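## Task

Lift a single wine glass off the rack and set it upright on the table, away from every other object. It fails if a glass is thrown, released from more than a finger's width up, or tips over while nothing holds it; an impact like a drop from a thumb's length may also fail it. The glasses left behind must still hang straight in their curls.

## Robot and tools

ROBOT. Two six-joint arms, left_arm and right_arm, each carry a two-finger parallel gripper with a wrist camera. Calibrated bases: left_arm near (+0.018, +0.334, 0) m, right_arm near (-0.030, -0.355, 0) m. A camera stand sits behind them. Fingers extend along the gripper's own +z axis and spread along its y axis; end_effector_position is the point between the pads, about 1 cm in from the tips.

FRAME. All poses, velocities and offsets use the scene frame: origin at table-top height midway between the arms, +x out over the table, +y toward left_arm, +z up. Arm names do not match image left/right. Rotations turn about the Hand target's position.

execute_actions(actions, cameras). actions is a list of actions; each action is a list of up to 15 rows, one per 1/30 s control step; a short action repeats its final row to fill 15 steps. Every row has 14 numbers in [-1, 1]: dx, dy, dz, rx, ry, rz, opening for left_arm, then the same seven for right_arm, always all 14. dx to rz are offsets, not poses: each row is measured from that arm's Hand target as it stood when the action began (rows do not add up), along scene axes; rx, ry, rz form one rotation vector. Scale: 1.0 = 0.6 m or 180 degrees. opening is absolute: +1 fully open (0.094 m), -1 closed. Six zeros re-command the current Hand target; but an opening of 0 means half open, so resend the present opening to keep a gripper as it is. Images appear only for an empty actions list or when cameras names them. cameras: list of names, ["all"], or [] for none.

move(target, speed, blend, opening_speed, grip_force, blocking, cameras). target is one 14-number row or a list of up to 15 rows, same layout and scale; every row is an offset from the Hand targets at the move's start, never from the previous row. Grippers travel in straight lines, finishing together, lasting at least 0.5 s and cut off at 10 s. Paths ignore obstacles and the other arm; steer clear of an arm's own base. speed: m/s, 0.002 to 2.9, default 0.25 (turning up to twice that in rad/s), one value or one per target. blend: corner rounding in metres per target; 0 means stop at each. opening_speed: rate on the -1..1 scale per second, at least 0.2; use it to close gently on glass. grip_force: newtons per pad, 10 to 50, one value or one per arm, kept until changed; low values close slowly (about 4 s at 40, 8 s at 20, 16 s at 10). blocking=false returns after about 0.5 s while the move continues. The first target's opening is sent at the start; later ones on arrival once everything is still.

wait(seconds 0 to 10) lets the scene run holding commands. stop() brakes a running move. zoom_image(camera, region) enlarges [x0, y0, x1, y1] pixels (at most 504 each way) of the newest image from cam_head_left, cam_head_right, cam_left_wrist or cam_right_wrist (each 672x504). read_manual gives licence texts only. finished_scene(scene) ends the scene whose number you give; irreversible.

RESULTS. end_effector_position (m) and end_effector_quat_wxyz are in the scene frame, possibly off by a few cm. Hand target is the last commanded pose after clipping (orientation is held within 40 degrees of the measured one); the next offsets start from it. A gripper may rest short of it; any new command, even zeros, re-requests it, else send the gap as an offset. Check position and tilt after each move. The move: line reports done (within 10 mm and 2 degrees), off_target, moving, held or fault; limits=paced means the sent pose was clipped, limits=held that steps were withheld. Neither says whether anything is touched. grip_measured uses the opening scale; empty it reads up to about 2.5 mm wide, on a hard part up to about 3 mm narrow. Below the touch reading, squeeze rises about 1 N per 0.001, jumping to the force limit near 20 N. grip_effort_nm is gripper motor effort (negative closing), not pad force. Joint velocities may read within noise. Tool commands lists present commands. Joint torques wrap at ±28 N m for joints 1 to 3. MOTOR HOT appears at 75 °C; at 90 °C an OVER-TEMPERATURE FAULT folds that arm away for good; at 100 °C it drops. Holding loads, long reach and pushing at unreachable poses heat motors.

AVOID. Never let a glass fall more than a finger's width, tip free, or be struck; knocks and hard contact with fixed things fail the task. Close on glass slowly with low grip_force. An obstructed arm keeps pushing; command its target back past the gripper to relieve it. Arms must not hit or squeeze each other; the clearance check does not cover grippers or wrist cameras. Wrist-camera cable contact counts as touching. Nothing may end up off the table. Loose objects can occasionally be nudged by the scene.

Each tool is called after ">>>" as name([rows], argument=value, ...), one row to a line, values as JSON.

## Session

>>> execute_actions(actions=[])

Scene clock: 0.00 s.
left_arm: end_effector_position=(+0.4312, +0.3339, +0.0420) grip_measured=+1.000 grip_effort_nm=n/a end_effector_quat_wxyz=(+0.500, -0.024, +0.864, +0.043) | right_arm: end_effector_position=(+0.3964, -0.3676, +0.0680) grip_measured=+1.000 grip_effort_nm=n/a end_effector_quat_wxyz=(+0.550, +0.015, +0.829, -0.098)
Joint positions: left_arm=[-0.089 1.718 0.499 0.694 -0.155 -0.031 0.094] | right_arm=[0.071 1.738 0.5 0.841 0.243 -0.057 0.094]
Joint velocities: within noise
Joint torques (N m): no reading
Heat: left arm: 32 °C; right arm: 37 °C.
Hand target: left_arm +0.4356, +0.3336, +0.0505; +0.511, -0.025, +0.858, +0.042 | right_arm +0.4007, -0.3673, +0.0790; +0.564, +0.017, +0.820, -0.097
Tool commands: left_gripper/opening=+1.0 right_gripper/opening=+1.0

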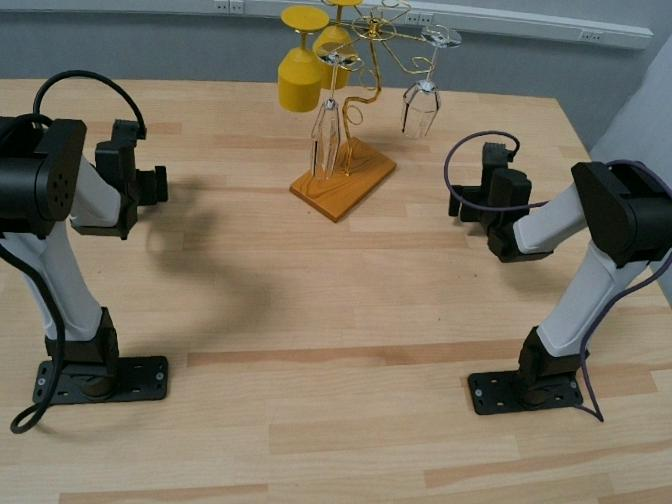

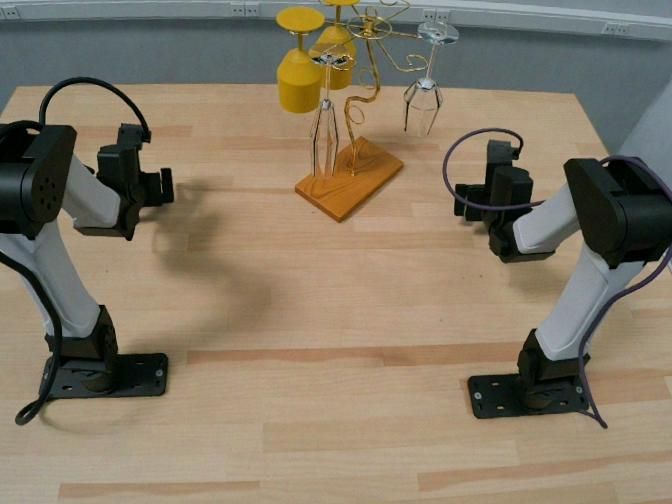

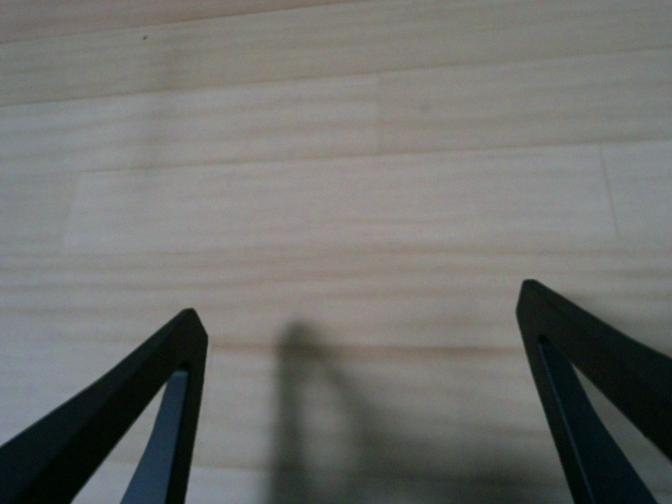

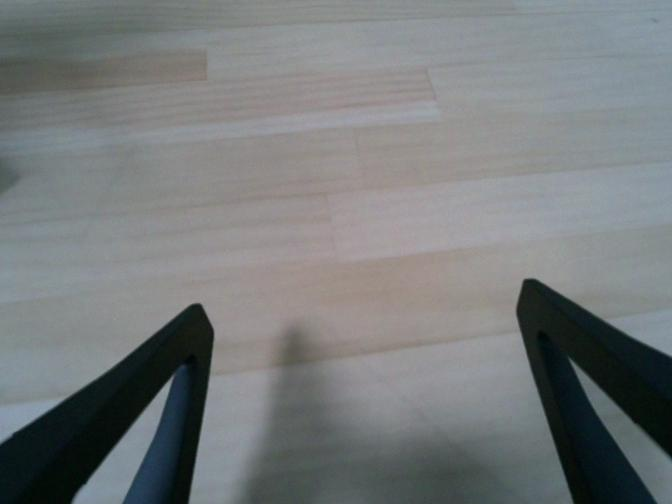

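>>> zoom_image(camera="cam_head_left", region=[250, 0, 500, 230])

>>> zoom_image(camera="cam_head_right", region=[250, 0, 500, 230])

Scaled by 2.016 from the camera's 672x504 image, which has a finer 960x720 frame.

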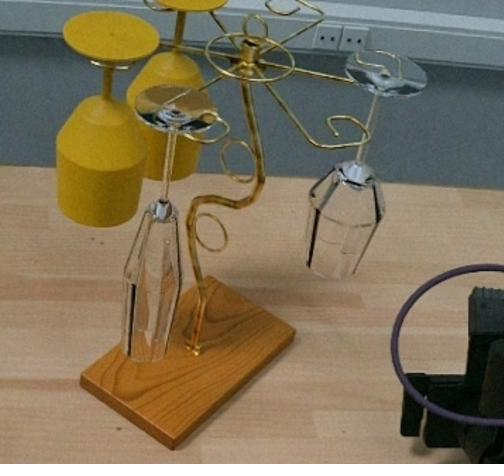

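Scaled by 2.016 from the camera's 672x504 image, which has a finer 960x720 frame.

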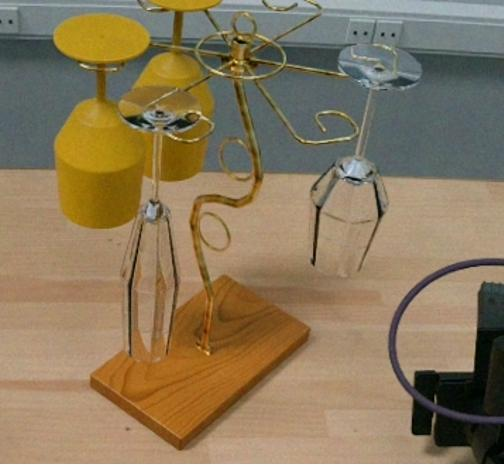

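>>> zoom_image(camera="cam_head_left", region=[350, 0, 480, 100])

>>> zoom_image(camera="cam_head_right", region=[350, 0, 480, 100])

>>> zoom_image(camera="cam_head_left", region=[380, 60, 470, 150])

>>> zoom_image(camera="cam_head_right", region=[280, 0, 410, 100])

Scaled by 3.877 from the camera's 672x504 image, which has a finer 960x720 frame.

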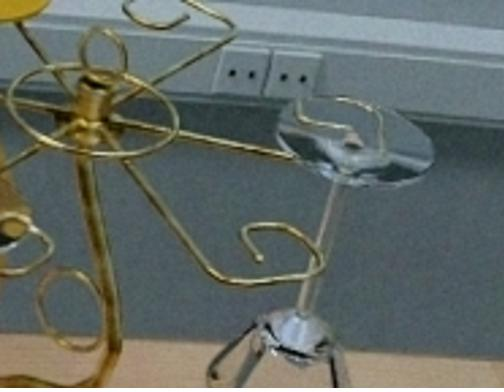

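Scaled by 3.877 from the camera's 672x504 image, which has a finer 960x720 frame.

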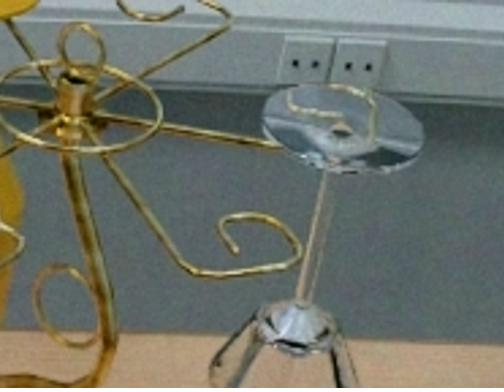

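Scaled by 5.600 from the camera's 672x504 image, which has a finer 960x720 frame.

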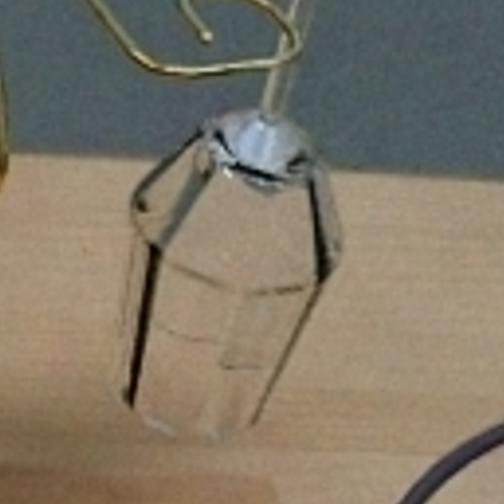

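Scaled by 3.877 from the camera's 672x504 image, which has a finer 960x720 frame.

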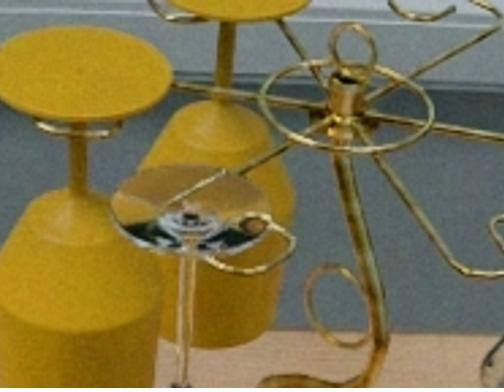

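>>> move([
  [0,0,0,0,0,0,1, -0.0512,0,0.568,0.0444,-0.0053,0.0443,1],
  [0,0,0,0,0,0,1, -0.0512,0.2288,0.568,0.0444,-0.0053,0.0443,1],
], blend=[0.03, 0], speed=0.3, cameras=["cam_right_wrist", "cam_head_left", "cam_head_right"])

Scene clock: 13.00 s.
left_arm: end_effector_position=(+0.4311, +0.3339, +0.0419) grip_measured=+1.000 grip_effort_nm=0.03 end_effector_quat_wxyz=(+0.500, -0.024, +0.864, +0.043) | right_arm: end_effector_position=(+0.3674, -0.2295, +0.4114) grip_measured=+1.000 grip_effort_nm=-0.01 end_effector_quat_wxyz=(+0.567, -0.009, +0.823, +0.001)
Joint positions: left_arm=[-0.089 1.718 0.499 0.694 -0.155 -0.031 0.094] | right_arm=[0.485 1.419 1.711 -0.696 0.437 0.17 0.094]
Joint torques (N m): left_arm=[0.12 -6.68 6.52 2.04 -0.09 0.08] | right_arm=[0.03 -4.07 9.11 2.05 0.22 0.12]
Heat: left arm: 37 °C; right arm: 40 °C.
Hand target: left_arm +0.4356, +0.3336, +0.0505; +0.511, -0.025, +0.858, +0.042 | right_arm +0.3699, -0.2301, +0.4199; +0.573, +0.000, +0.819, +0.000
Off the commanded pose: left_arm 0.010 m, 1 deg | right_arm 0.009 m, 1 deg.
move: done
camera_calibration:
cam_right_wrist: T_world_to_cam=[[-0.0442699, -0.994218, -0.097832, -0.165152], [-0.879759, 0.0851979, -0.467725, 0.551867], [0.473355, 0.0653624, -0.878443, 0.314511], [0, 0, 0, 1]] pos_world=[0.329323, -0.231772, 0.518244]
Images, in order (width x height): cam_head_left 672x504, cam_head_right 672x504, cam_right_wrist 672x504.

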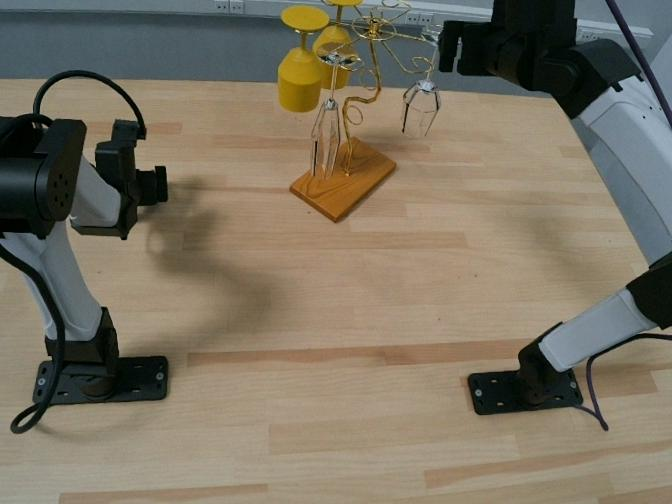

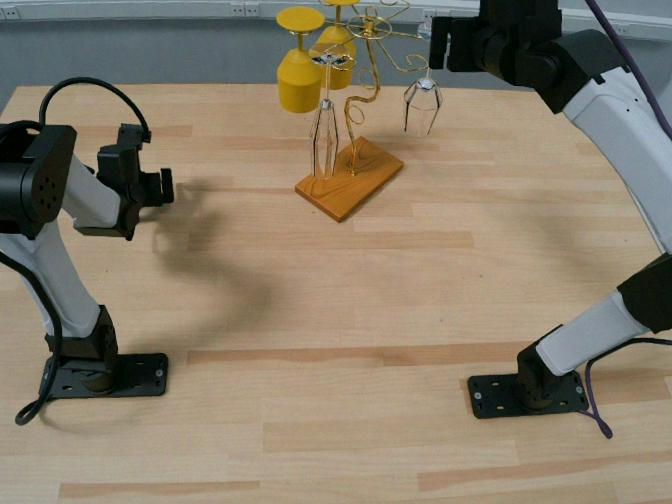

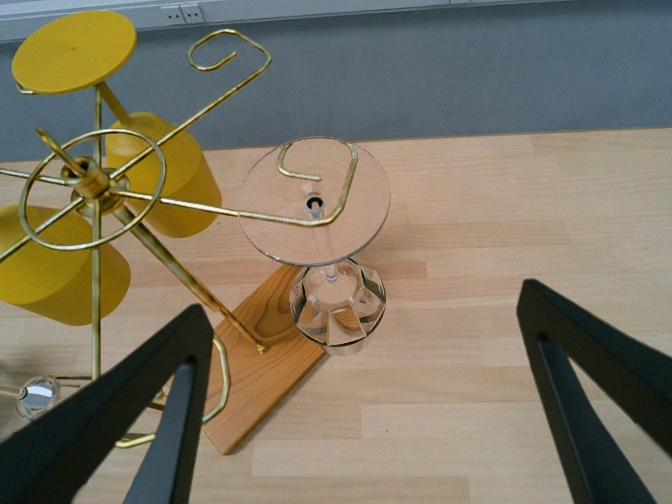

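>>> zoom_image(camera="cam_right_wrist", region=[200, 100, 420, 280])

>>> zoom_image(camera="cam_right_wrist", region=[0, 0, 300, 225])

Scaled by 2.291 from the camera's 672x504 image, which has a finer 960x720 frame.

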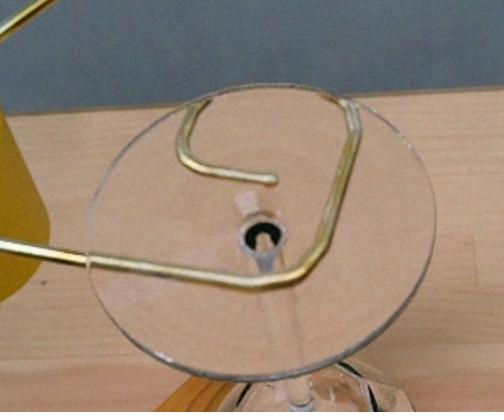

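Scaled by 1.680 from the camera's 672x504 image, which has a finer 960x720 frame.

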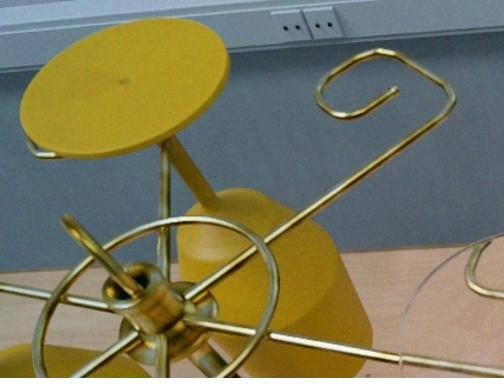

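>>> move([
  [0,0,0,0,0,0,1, -0.05,-0.2165,-0.1,0.02,-0.09,0.08,1],
  [0,0,0,0,0,0,1, -0.0282,-0.0832,-0.2765,0.0508,-0.1898,0.1613,1],
], blend=[0.04, 0], speed=0.3, cameras=["cam_right_wrist", "cam_head_left"])

Scene clock: 23.37 s.
left_arm: end_effector_position=(+0.4311, +0.3339, +0.0419) grip_measured=+1.000 grip_effort_nm=0.04 end_effector_quat_wxyz=(+0.500, -0.024, +0.864, +0.043) | right_arm: end_effector_position=(+0.3546, -0.2856, +0.2519) grip_measured=+1.000 grip_effort_nm=-0.01 end_effector_quat_wxyz=(+0.763, -0.150, +0.597, +0.196)
Joint positions: left_arm=[-0.089 1.718 0.499 0.694 -0.155 -0.031 0.094] | right_arm=[-0.045 1.483 0.405 1.362 -0.526 0.152 0.094]
Joint torques (N m): left_arm=[-0.06 -6.56 6.58 2.03 -0.07 0.11] | right_arm=[0.55 -3.55 5.03 2.35 -0.14 0.1]
Heat: left arm: 39 °C; right arm: 40 °C.
Hand target: left_arm +0.4356, +0.3336, +0.0505; +0.511, -0.025, +0.858, +0.042 | right_arm +0.3530, -0.2801, +0.2541; +0.766, -0.157, +0.589, +0.205
Off the commanded pose: left_arm 0.010 m, 1 deg | right_arm 0.006 m, 2 deg.
move: done
camera_calibration:
cam_right_wrist: T_world_to_cam=[[0.483951, -0.865757, -0.127504, -0.380222], [-0.450057, -0.12128, -0.884726, 0.364514], [0.750494, 0.485548, -0.448333, 0.0974725], [0, 0, 0, 1]] pos_world=[0.274908, -0.332299, 0.317715]
Images, in order (width x height): cam_head_left 672x504, cam_right_wrist 672x504.

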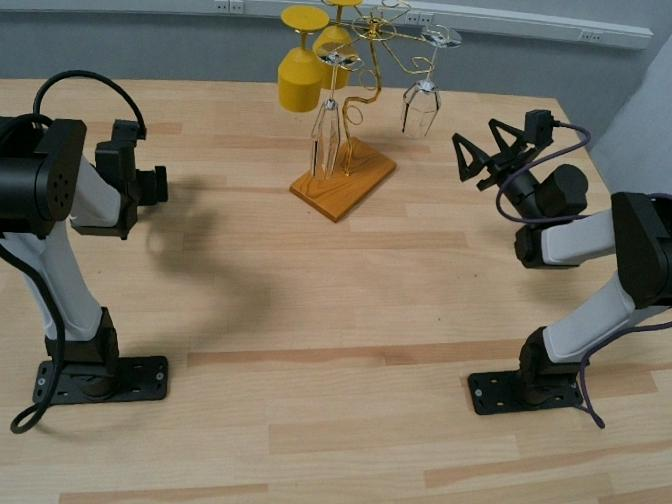

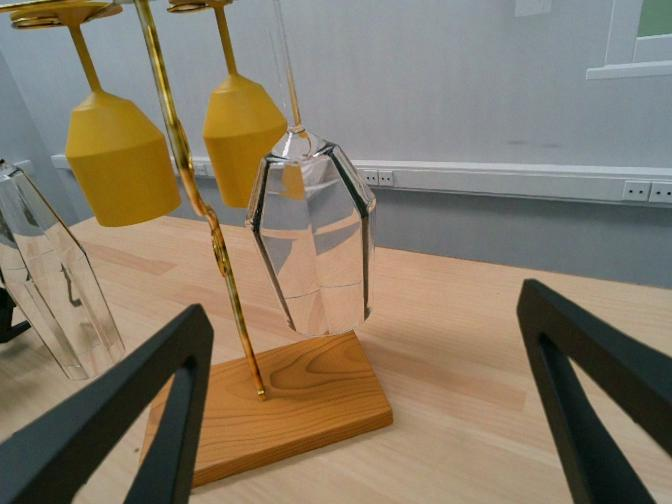

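>>> zoom_image(camera="cam_right_wrist", region=[220, 0, 400, 180])

>>> zoom_image(camera="cam_right_wrist", region=[220, 170, 400, 350])

Scaled by 2.800 from the camera's 672x504 image, which has a finer 960x720 frame.

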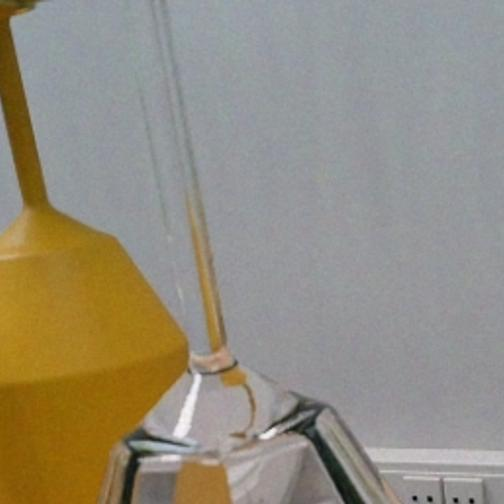

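Scaled by 2.800 from the camera's 672x504 image, which has a finer 960x720 frame.

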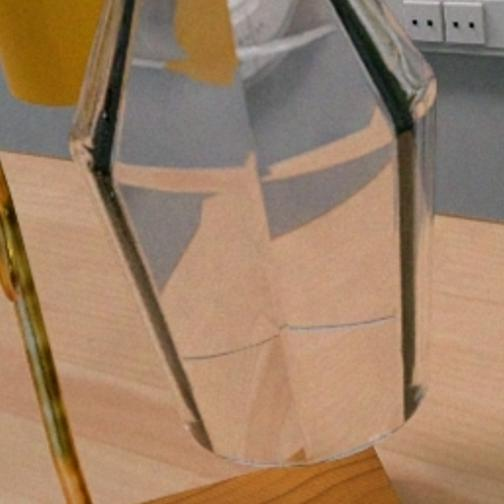

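>>> zoom_image(camera="cam_right_wrist", region=[140, 260, 260, 380])

>>> zoom_image(camera="cam_right_wrist", region=[480, 240, 600, 360])

Scaled by 4.200 from the camera's 672x504 image, which has a finer 960x720 frame.

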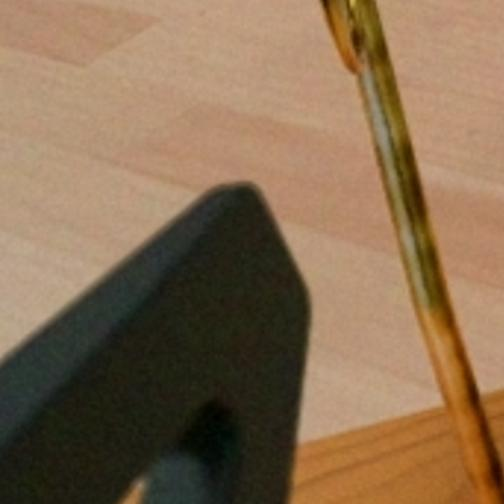

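Scaled by 4.200 from the camera's 672x504 image, which has a finer 960x720 frame.

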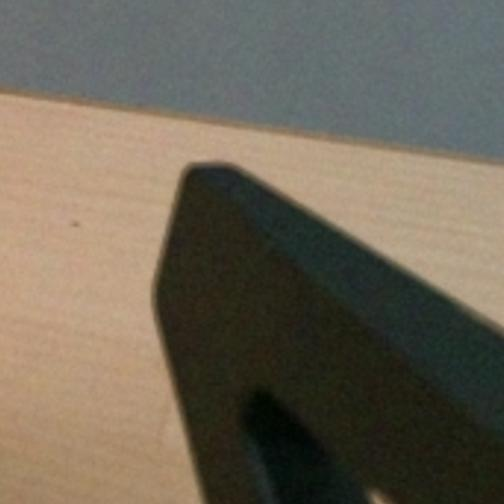

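>>> zoom_image(camera="cam_head_left", region=[430, 80, 672, 280])

Scaled by 2.083 from the camera's 672x504 image, which has a finer 960x720 frame.

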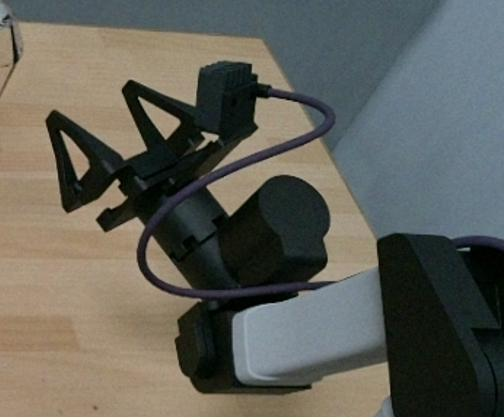

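>>> move(target=[0,0,0,0,0,0,1, 0.0133,-0.0165,-0.1418,0.0171,-0.0228,0.0837,1], speed=0.25, cameras=["cam_right_wrist", "cam_head_left"])

Scene clock: 37.77 s.
left_arm: end_effector_position=(+0.4311, +0.3339, +0.0419) grip_measured=+1.000 grip_effort_nm=0.04 end_effector_quat_wxyz=(+0.500, -0.024, +0.864, +0.043) | right_arm: end_effector_position=(+0.3583, -0.2877, +0.1536) grip_measured=+1.000 grip_effort_nm=-0.01 end_effector_quat_wxyz=(+0.663, -0.223, +0.650, +0.297)
Joint positions: left_arm=[-0.089 1.718 0.499 0.694 -0.155 -0.031 0.094] | right_arm=[-0.192 1.844 0.448 1.491 -0.945 0.167 0.094]
Joint torques (N m): left_arm=[-0.02 -6.6 6.79 2.06 -0.06 0.04] | right_arm=[-1.05 -5.27 5.39 2.81 -0.26 -0.06]
Heat: left arm: 40 °C; right arm: 41 °C.
Hand target: left_arm +0.4356, +0.3336, +0.0505; +0.511, -0.025, +0.858, +0.042 | right_arm +0.3609, -0.2899, +0.1689; +0.757, -0.220, +0.529, +0.314
Off the commanded pose: left_arm 0.010 m, 1 deg | right_arm 0.016 m, 18 deg.
joint sent to its limit (right arm) — joint 4 (wrist pitch), upper limit. The joint targets are off in orientation, not in position.
move: off_target (right_arm)
camera_calibration:
cam_right_wrist: T_world_to_cam=[[0.663099, -0.71838, -0.210309, -0.405413], [-0.563424, -0.294041, -0.772071, 0.252567], [0.492801, 0.630453, -0.599731, 0.208963], [0, 0, 0, 1]] pos_world=[0.308154, -0.348717, 0.235059]
Images, in order (width x height): cam_head_left 672x504, cam_right_wrist 672x504.

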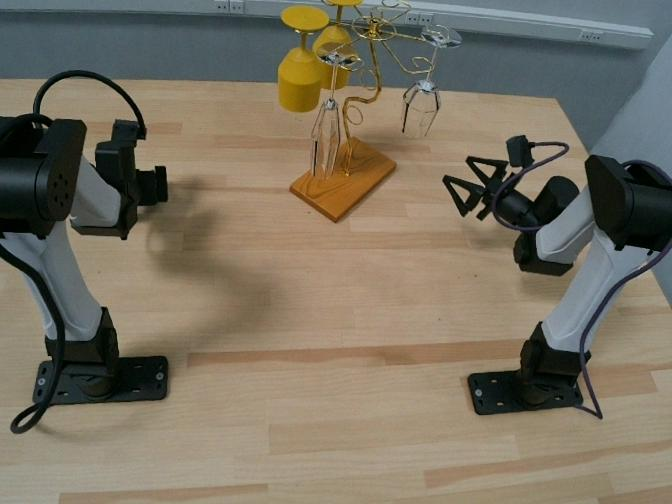

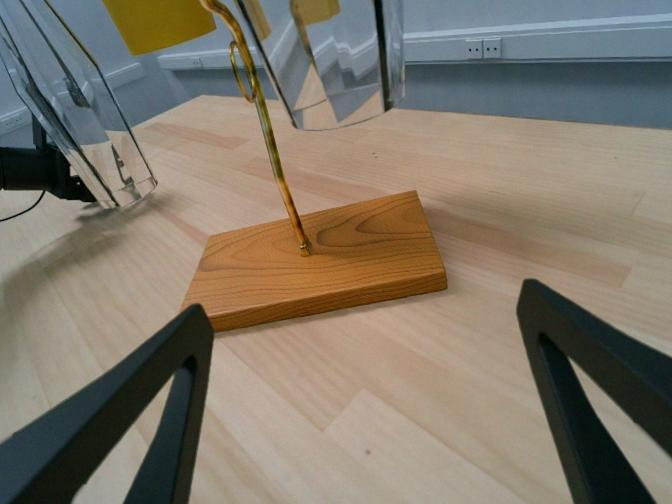

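>>> move(target=[0,0,0,0,0,0,1, -0.0065,-0.0068,0.0318,-0.0394,0.0398,-0.0005,1], speed=0.25, cameras=["cam_right_wrist", "cam_head_left"])

Scene clock: 39.70 s.
left_arm: end_effector_position=(+0.4311, +0.3339, +0.0419) grip_measured=+1.000 grip_effort_nm=0.04 end_effector_quat_wxyz=(+0.500, -0.024, +0.864, +0.043) | right_arm: end_effector_position=(+0.3564, -0.2928, +0.1532) grip_measured=+1.000 grip_effort_nm=-0.01 end_effector_quat_wxyz=(+0.658, -0.217, +0.653, +0.307)
Joint positions: left_arm=[-0.089 1.718 0.499 0.694 -0.155 -0.031 0.094] | right_arm=[-0.215 1.844 0.448 1.491 -0.973 0.195 0.094]
Joint torques (N m): left_arm=[0.03 -6.52 6.8 2.03 -0.02 0.04] | right_arm=[-0.83 -9.99 5.82 2.78 -0.23 0.08]
Heat: left arm: 41 °C; right arm: 42 °C.
Hand target: left_arm +0.4356, +0.3336, +0.0505; +0.511, -0.025, +0.858, +0.042 | right_arm +0.3571, -0.2941, +0.1880; +0.708, -0.246, +0.594, +0.293
Off the commanded pose: left_arm 0.010 m, 1 deg | right_arm 0.035 m, 10 deg.
joint sent to its limit (right arm) — joint 4 (wrist pitch), upper limit. The joint targets still meet the commanded pose.
move: off_target (right_arm)
camera_calibration:
cam_right_wrist: T_world_to_cam=[[0.663845, -0.709821, -0.235507, -0.401808], [-0.57623, -0.284732, -0.766085, 0.256084], [0.476727, 0.644268, -0.598038, 0.222466], [0, 0, 0, 1]] pos_world=[0.308246, -0.355624, 0.234597]
Images, in order (width x height): cam_head_left 672x504, cam_right_wrist 672x504.

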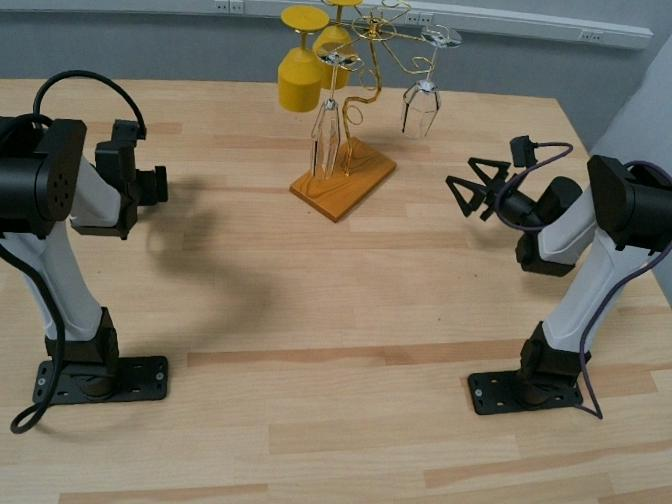

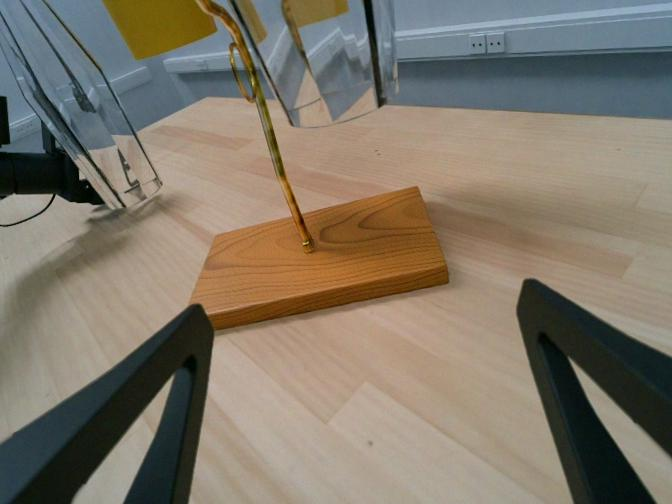

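>>> move(target=[0,0,0,0,0,0,1, 0,0,0,0,0,0,1], speed=0.25)

Scene clock: 40.40 s.
left_arm: end_effector_position=(+0.4311, +0.3339, +0.0419) grip_measured=+1.000 grip_effort_nm=0.03 end_effector_quat_wxyz=(+0.500, -0.024, +0.864, +0.043) | right_arm: end_effector_position=(+0.3564, -0.2928, +0.1532) grip_measured=+1.000 grip_effort_nm=-0.01 end_effector_quat_wxyz=(+0.657, -0.217, +0.653, +0.308)
Joint positions: left_arm=[-0.089 1.718 0.499 0.694 -0.155 -0.031 0.094] | right_arm=[-0.215 1.844 0.448 1.491 -0.974 0.196 0.094]
Joint torques (N m): left_arm=[-0.01 -6.67 6.91 2.04 -0.06 0.03] | right_arm=[-0.81 -10.02 5.78 2.77 -0.18 0.1]
Heat: left arm: 41 °C; right arm: 42 °C.
Hand target: left_arm +0.4356, +0.3336, +0.0505; +0.511, -0.025, +0.858, +0.042 | right_arm +0.3571, -0.2940, +0.1880; +0.708, -0.246, +0.594, +0.293
Off the commanded pose: left_arm 0.010 m, 1 deg | right_arm 0.035 m, 10 deg.
joint sent to its limit (right arm) — joint 4 (wrist pitch), upper limit. The joint targets still meet the commanded pose.
move: off_target (right_arm)

>>> move(target=[0,0,0,0,0,0,1, 0.0282,0.0283,0.0283,-0.0196,0.0196,0,1], speed=0.25, cameras=["cam_right_wrist"])

Scene clock: 42.90 s.
left_arm: end_effector_position=(+0.4311, +0.3339, +0.0419) grip_measured=+1.000 grip_effort_nm=0.03 end_effector_quat_wxyz=(+0.500, -0.024, +0.864, +0.043) | right_arm: end_effector_position=(+0.3707, -0.2774, +0.1837) grip_measured=+1.000 grip_effort_nm=-0.01 end_effector_quat_wxyz=(+0.662, -0.247, +0.642, +0.297)
Joint positions: left_arm=[-0.089 1.718 0.499 0.694 -0.155 -0.031 0.094] | right_arm=[-0.161 1.736 0.538 1.29 -0.951 0.129 0.094]
Joint torques (N m): left_arm=[0.29 -6.37 6.75 2.08 -0.06 0.04] | right_arm=[0.34 -10.3 6.42 1.8 0.1 -0.05]
Heat: left arm: 41 °C; right arm: 42 °C.
Hand target: left_arm +0.4356, +0.3336, +0.0505; +0.511, -0.025, +0.858, +0.042 | right_arm +0.3740, -0.2770, +0.2050; +0.681, -0.258, +0.625, +0.282
Off the commanded pose: left_arm 0.010 m, 1 deg | right_arm 0.022 m, 4 deg.
move: off_target (right_arm)
camera_calibration:
cam_right_wrist: T_world_to_cam=[[0.692311, -0.700055, -0.175009, -0.41215], [-0.534299, -0.334298, -0.776382, 0.26465], [0.485005, 0.631005, -0.605477, 0.218468], [0, 0, 0, 1]] pos_world=[0.32078, -0.33791, 0.265616]
Images, in order (width x height): cam_right_wrist 672x504.

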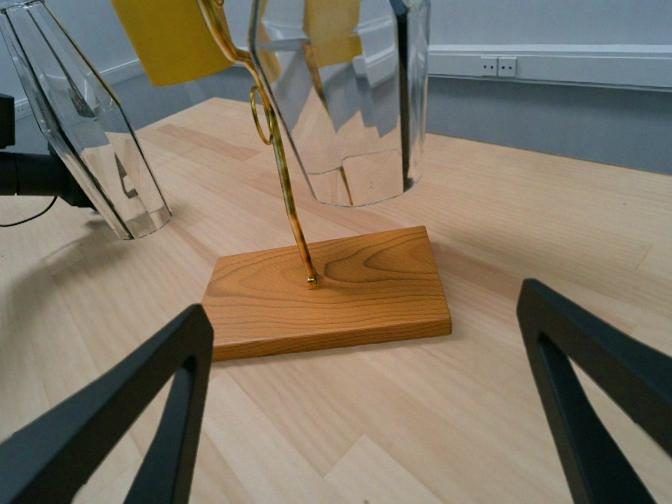

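>>> zoom_image(camera="cam_right_wrist", region=[230, 0, 450, 220])

Scaled by 2.291 from the camera's 672x504 image, which has a finer 960x720 frame.

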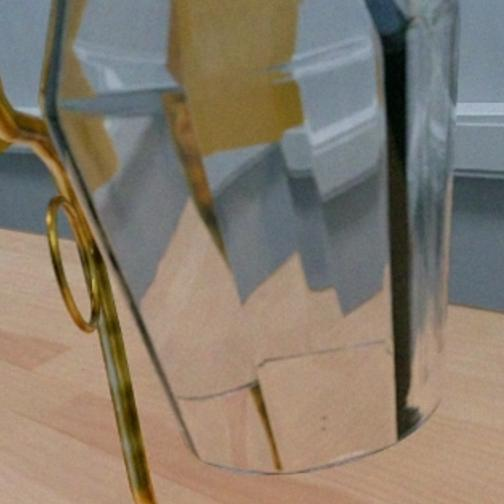

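>>> move(target=[0,0,0,0,0,0,1, 0.0625,0.0423,0.0167,0.0236,-0.0236,0,1], speed=0.12, cameras=["cam_right_wrist", "cam_head_left"])

Scene clock: 45.97 s.
left_arm: end_effector_position=(+0.4311, +0.3339, +0.0419) grip_measured=+1.000 grip_effort_nm=0.04 end_effector_quat_wxyz=(+0.500, -0.024, +0.864, +0.043) | right_arm: end_effector_position=(+0.4052, -0.2519, +0.2063) grip_measured=+1.000 grip_effort_nm=-0.01 end_effector_quat_wxyz=(+0.699, -0.242, +0.602, +0.300)
Joint positions: left_arm=[-0.089 1.718 0.499 0.694 -0.155 -0.031 0.094] | right_arm=[-0.057 1.863 0.674 1.428 -0.834 0.201 0.094]
Joint torques (N m): left_arm=[-0.09 -6.41 6.83 2.05 -0.07 0.09] | right_arm=[0.25 -6.31 6.69 2.28 0.15 0.13]
Heat: left arm: 41 °C; right arm: 42 °C.
Hand target: left_arm +0.4356, +0.3336, +0.0505; +0.511, -0.025, +0.858, +0.042 | right_arm +0.4115, -0.2516, +0.2150; +0.713, -0.243, +0.588, +0.295
Off the commanded pose: left_arm 0.010 m, 1 deg | right_arm 0.011 m, 2 deg.
move: off_target (right_arm)
camera_calibration:
cam_right_wrist: T_world_to_cam=[[0.704738, -0.694634, -0.144319, -0.424182], [-0.457186, -0.289093, -0.841074, 0.302653], [0.542517, 0.658718, -0.521312, 0.165635], [0, 0, 0, 1]] pos_world=[0.347446, -0.316263, 0.279684]
Images, in order (width x height): cam_head_left 672x504, cam_right_wrist 672x504.

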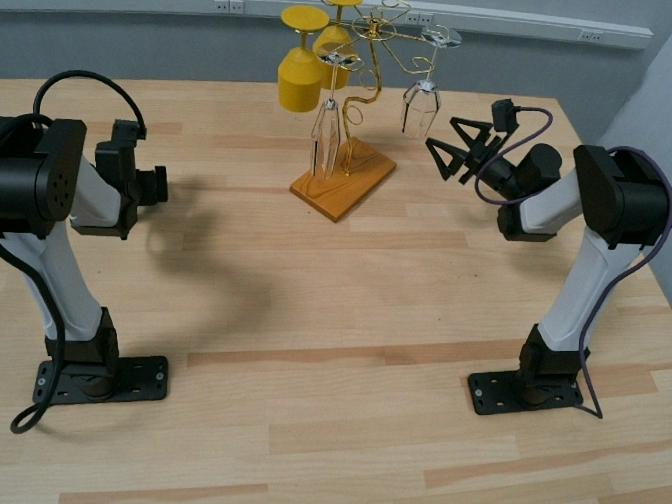

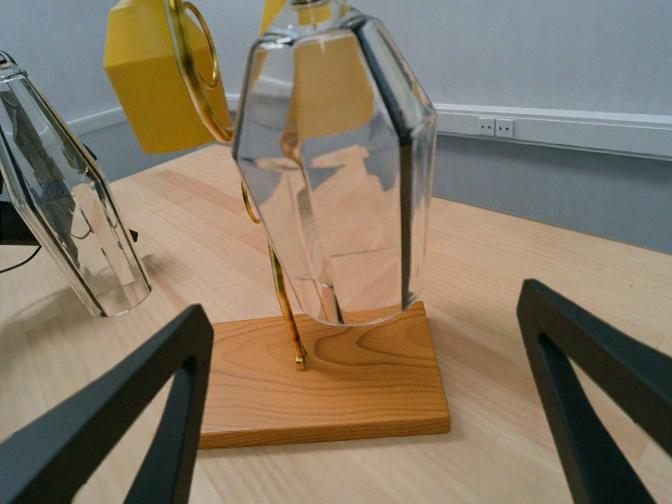

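>>> move(target=[0,0,0,0,0,0,1, 0.0565,0.0565,-0.0038,0,0,0,1], speed=0.08, cameras=["cam_right_wrist", "cam_head_left", "cam_head_right"])

Scene clock: 48.57 s.
left_arm: end_effector_position=(+0.4311, +0.3339, +0.0419) grip_measured=+1.000 grip_effort_nm=0.04 end_effector_quat_wxyz=(+0.500, -0.024, +0.864, +0.043) | right_arm: end_effector_position=(+0.4374, -0.2186, +0.2112) grip_measured=+1.000 grip_effort_nm=-0.01 end_effector_quat_wxyz=(+0.708, -0.244, +0.590, +0.301)
Joint positions: left_arm=[-0.089 1.718 0.499 0.694 -0.155 -0.031 0.094] | right_arm=[0.044 1.956 0.818 1.39 -0.737 0.18 0.094]
Joint torques (N m): left_arm=[0.05 -6.63 6.84 2.06 -0.08 0.04] | right_arm=[-0.05 -7.39 7.15 1.83 0.17 -0.04]
Heat: left arm: 41 °C; right arm: 42 °C.
Hand target: left_arm +0.4356, +0.3336, +0.0505; +0.511, -0.025, +0.858, +0.042 | right_arm +0.4454, -0.2178, +0.2128; +0.713, -0.243, +0.588, +0.295
Off the commanded pose: left_arm 0.010 m, 1 deg | right_arm 0.008 m, 1 deg.
move: done
camera_calibration:
cam_right_wrist: T_world_to_cam=[[0.710987, -0.691018, -0.130352, -0.42792], [-0.432337, -0.28335, -0.856036, 0.324811], [0.554601, 0.664986, -0.50021, 0.12045], [0, 0, 0, 1]] pos_world=[0.377871, -0.283763, 0.28252]
Images, in order (width x height): cam_head_left 672x504, cam_head_right 672x504, cam_right_wrist 672x504.

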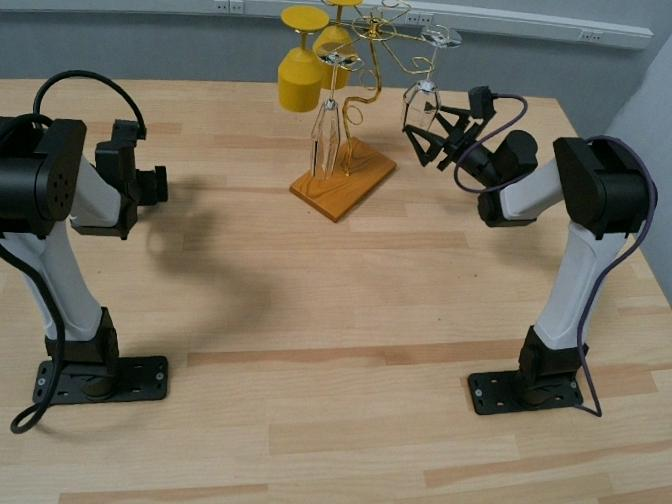

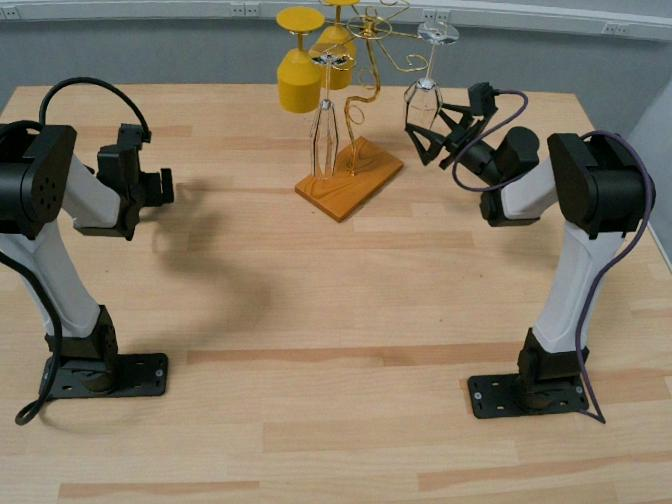

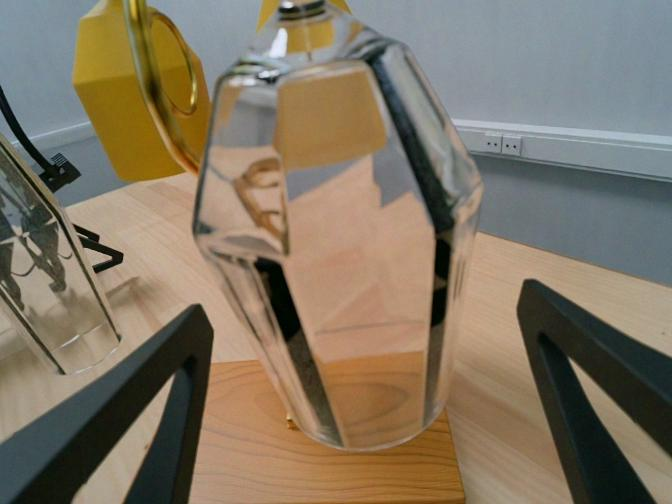

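>>> move(target=[0,0,0,0,0,0,1, 0.0133,0.012,-0.003,0,0,0,1], speed=0.08, cameras=["cam_right_wrist"])

Scene clock: 50.23 s.
left_arm: end_effector_position=(+0.4311, +0.3339, +0.0419) grip_measured=+1.000 grip_effort_nm=0.04 end_effector_quat_wxyz=(+0.500, -0.024, +0.864, +0.043) | right_arm: end_effector_position=(+0.4458, -0.2125, +0.2096) grip_measured=+1.000 grip_effort_nm=-0.01 end_effector_quat_wxyz=(+0.709, -0.244, +0.590, +0.300)
Joint positions: left_arm=[-0.089 1.718 0.499 0.694 -0.155 -0.031 0.094] | right_arm=[0.06 1.984 0.854 1.377 -0.719 0.174 0.094]
Joint torques (N m): left_arm=[0.14 -6.56 6.69 2.06 -0.13 0.1] | right_arm=[0.05 -7.77 7.2 1.88 0.15 -0.05]
Heat: left arm: 41 °C; right arm: 42 °C.
Hand target: left_arm +0.4356, +0.3336, +0.0505; +0.511, -0.025, +0.858, +0.042 | right_arm +0.4534, -0.2105, +0.2109; +0.713, -0.243, +0.588, +0.295
Off the commanded pose: left_arm 0.010 m, 1 deg | right_arm 0.008 m, 1 deg.
move: done
camera_calibration:
cam_right_wrist: T_world_to_cam=[[0.709534, -0.692467, -0.130581, -0.429461], [-0.433085, -0.282342, -0.855991, 0.329215], [0.555877, 0.663907, -0.500228, 0.11014], [0, 0, 0, 1]] pos_world=[0.38607, -0.277559, 0.280821]
Images, in order (width x height): cam_right_wrist 672x504.

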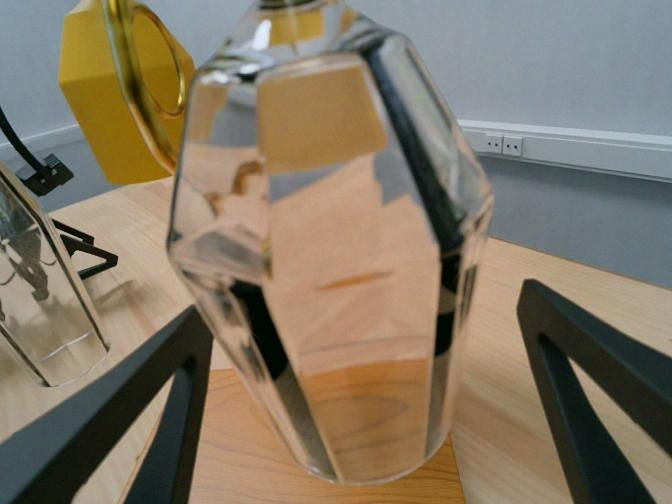

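>>> move(target=[0,0,0,0,0,0,1, 0,0,0,0,0,0,0.15], grip_force=30, opening_speed=0.35, cameras=["cam_right_wrist", "cam_head_right"])

Scene clock: 53.50 s.
left_arm: end_effector_position=(+0.4311, +0.3339, +0.0419) grip_measured=+1.000 grip_effort_nm=0.04 end_effector_quat_wxyz=(+0.500, -0.024, +0.864, +0.043) | right_arm: end_effector_position=(+0.4462, -0.2128, +0.2092) grip_measured=+0.369 grip_effort_nm=-0.67 end_effector_quat_wxyz=(+0.709, -0.243, +0.591, +0.299)
Joint positions: left_arm=[-0.089 1.718 0.499 0.694 -0.155 -0.031 0.094] | right_arm=[0.06 1.984 0.854 1.375 -0.716 0.173 0.064]
Joint torques (N m): left_arm=[-0.21 -6.5 6.86 2.04 0.01 0.07] | right_arm=[0.34 -7.72 7.24 1.84 0.13 -0.05]
Heat: left arm: 42 °C; right arm: 42 °C.
Hand target: left_arm +0.4356, +0.3336, +0.0505; +0.512, -0.025, +0.858, +0.042 | right_arm +0.4533, -0.2105, +0.2109; +0.713, -0.243, +0.588, +0.295
Off the commanded pose: left_arm 0.010 m, 1 deg | right_arm 0.008 m, 1 deg.
grip_force (N): 30, 30
move: done
camera_calibration:
cam_right_wrist: T_world_to_cam=[[0.70773, -0.694142, -0.131474, -0.429364], [-0.434878, -0.281374, -0.8554, 0.32983], [0.556775, 0.662568, -0.501004, 0.109454], [0, 0, 0, 1]] pos_world=[0.386368, -0.277754, 0.280523]
Images, in order (width x height): cam_head_right 672x504, cam_right_wrist 672x504.

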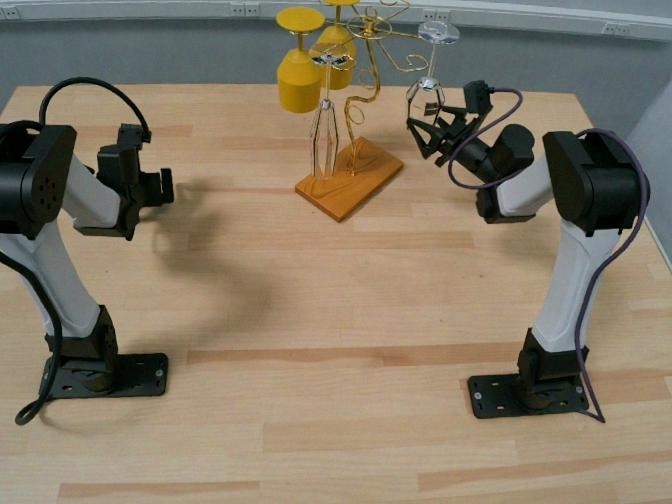

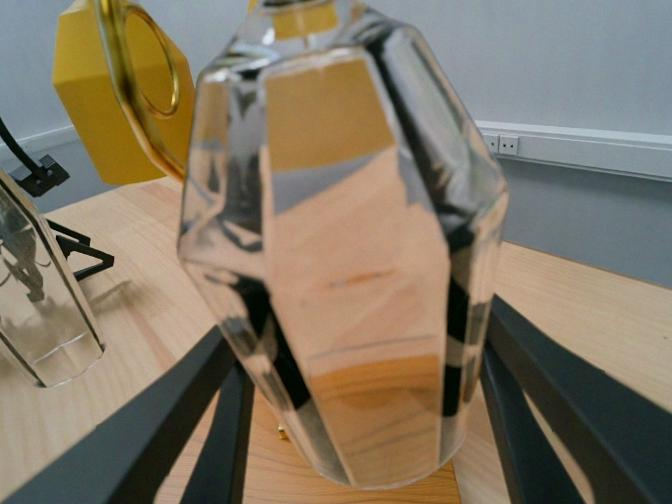

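>>> move(target=[0,0,0,0,0,0,1, 0,0,0.03,0,0,0,0.15], speed=0.05, cameras=["cam_head_left", "cam_head_right", "cam_right_wrist"])

Scene clock: 55.83 s.
left_arm: end_effector_position=(+0.4311, +0.3339, +0.0419) grip_measured=+1.000 grip_effort_nm=0.04 end_effector_quat_wxyz=(+0.500, -0.024, +0.864, +0.043) | right_arm: end_effector_position=(+0.4506, -0.2126, +0.2087) grip_measured=+0.369 grip_effort_nm=-0.67 end_effector_quat_wxyz=(+0.704, -0.242, +0.597, +0.300)
Joint positions: left_arm=[-0.089 1.718 0.499 0.694 -0.155 -0.031 0.094] | right_arm=[0.06 1.984 0.872 1.34 -0.716 0.169 0.064]
Joint torques (N m): left_arm=[-0.01 -6.43 6.9 2.06 -0.03 0.1] | right_arm=[0.32 -13 6.78 1.46 0.11 0.04]
Heat: left arm: 42 °C; right arm: 42 °C.
Hand target: left_arm +0.4356, +0.3336, +0.0505; +0.512, -0.025, +0.858, +0.042 | right_arm +0.4534, -0.2105, +0.2289; +0.713, -0.243, +0.588, +0.295
Off the commanded pose: left_arm 0.010 m, 2 deg | right_arm 0.020 m, 2 deg.
grip_force (N): 30, 30
move: off_target (right_arm)
camera_calibration:
cam_right_wrist: T_world_to_cam=[[0.704963, -0.695398, -0.139455, -0.429768], [-0.447877, -0.284024, -0.847783, 0.335144], [0.549939, 0.660115, -0.511679, 0.11132], [0, 0, 0, 1]] pos_world=[0.391855, -0.277155, 0.281157]
Images, in order (width x height): cam_head_left 672x504, cam_head_right 672x504, cam_right_wrist 672x504.

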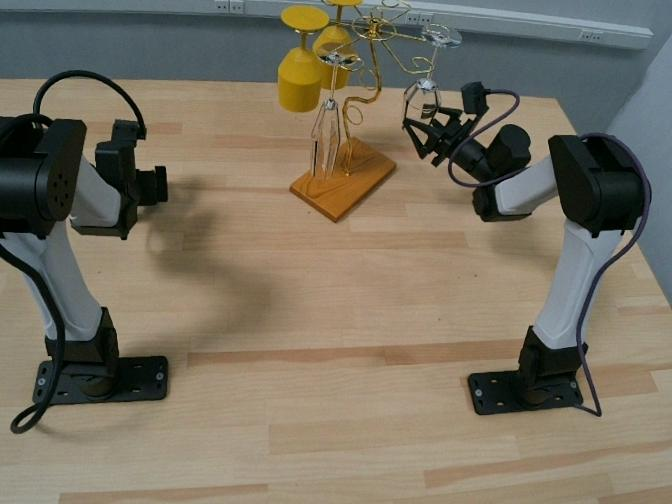

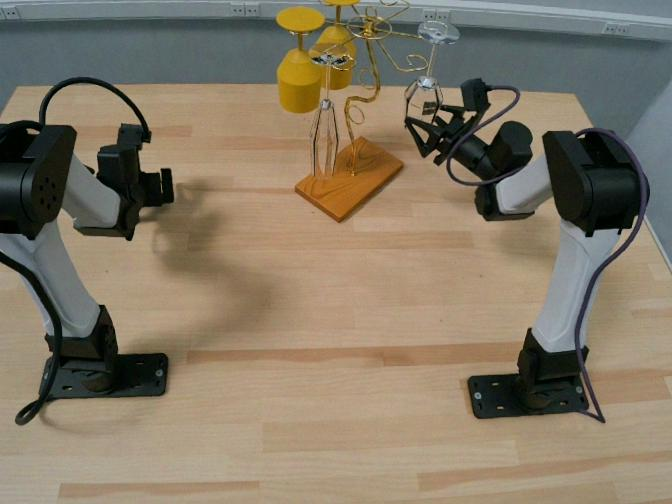

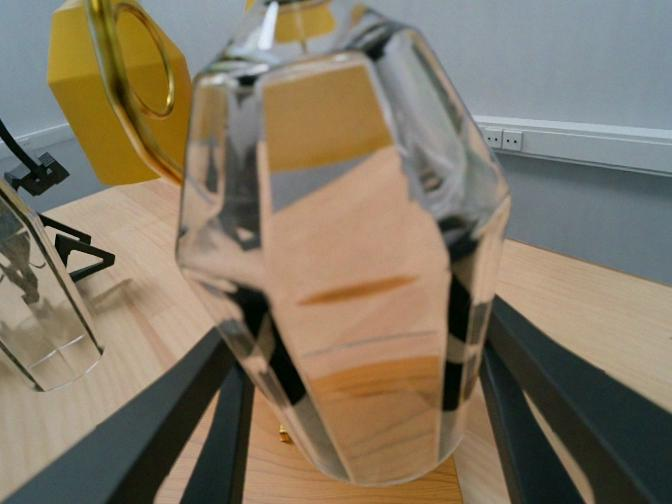

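>>> move(target=[0,0,0,0,0,0,1, -0.003,0,0.03,0,0,0,0.15], speed=0.05)

Scene clock: 57.33 s.
left_arm: end_effector_position=(+0.4311, +0.3339, +0.0419) grip_measured=+1.000 grip_effort_nm=0.04 end_effector_quat_wxyz=(+0.500, -0.024, +0.864, +0.043) | right_arm: end_effector_position=(+0.4499, -0.2120, +0.2113) grip_measured=+0.369 grip_effort_nm=-0.67 end_effector_quat_wxyz=(+0.690, -0.238, +0.613, +0.303)
Joint positions: left_arm=[-0.089 1.718 0.499 0.694 -0.155 -0.031 0.094] | right_arm=[0.062 1.939 0.872 1.25 -0.716 0.164 0.064]
Joint torques (N m): left_arm=[0.05 -6.43 6.61 2.07 -0.05 0.12] | right_arm=[0.23 -14.27 7.99 1.79 0.11 0.06]
Heat: left arm: 42 °C; right arm: 43 °C.
Hand target: left_arm +0.4356, +0.3336, +0.0505; +0.512, -0.025, +0.858, +0.042 | right_arm +0.4515, -0.2105, +0.2468; +0.713, -0.243, +0.588, +0.295
Off the commanded pose: left_arm 0.010 m, 2 deg | right_arm 0.036 m, 4 deg.
grip_force (N): 30, 30
move: off_target (right_arm)


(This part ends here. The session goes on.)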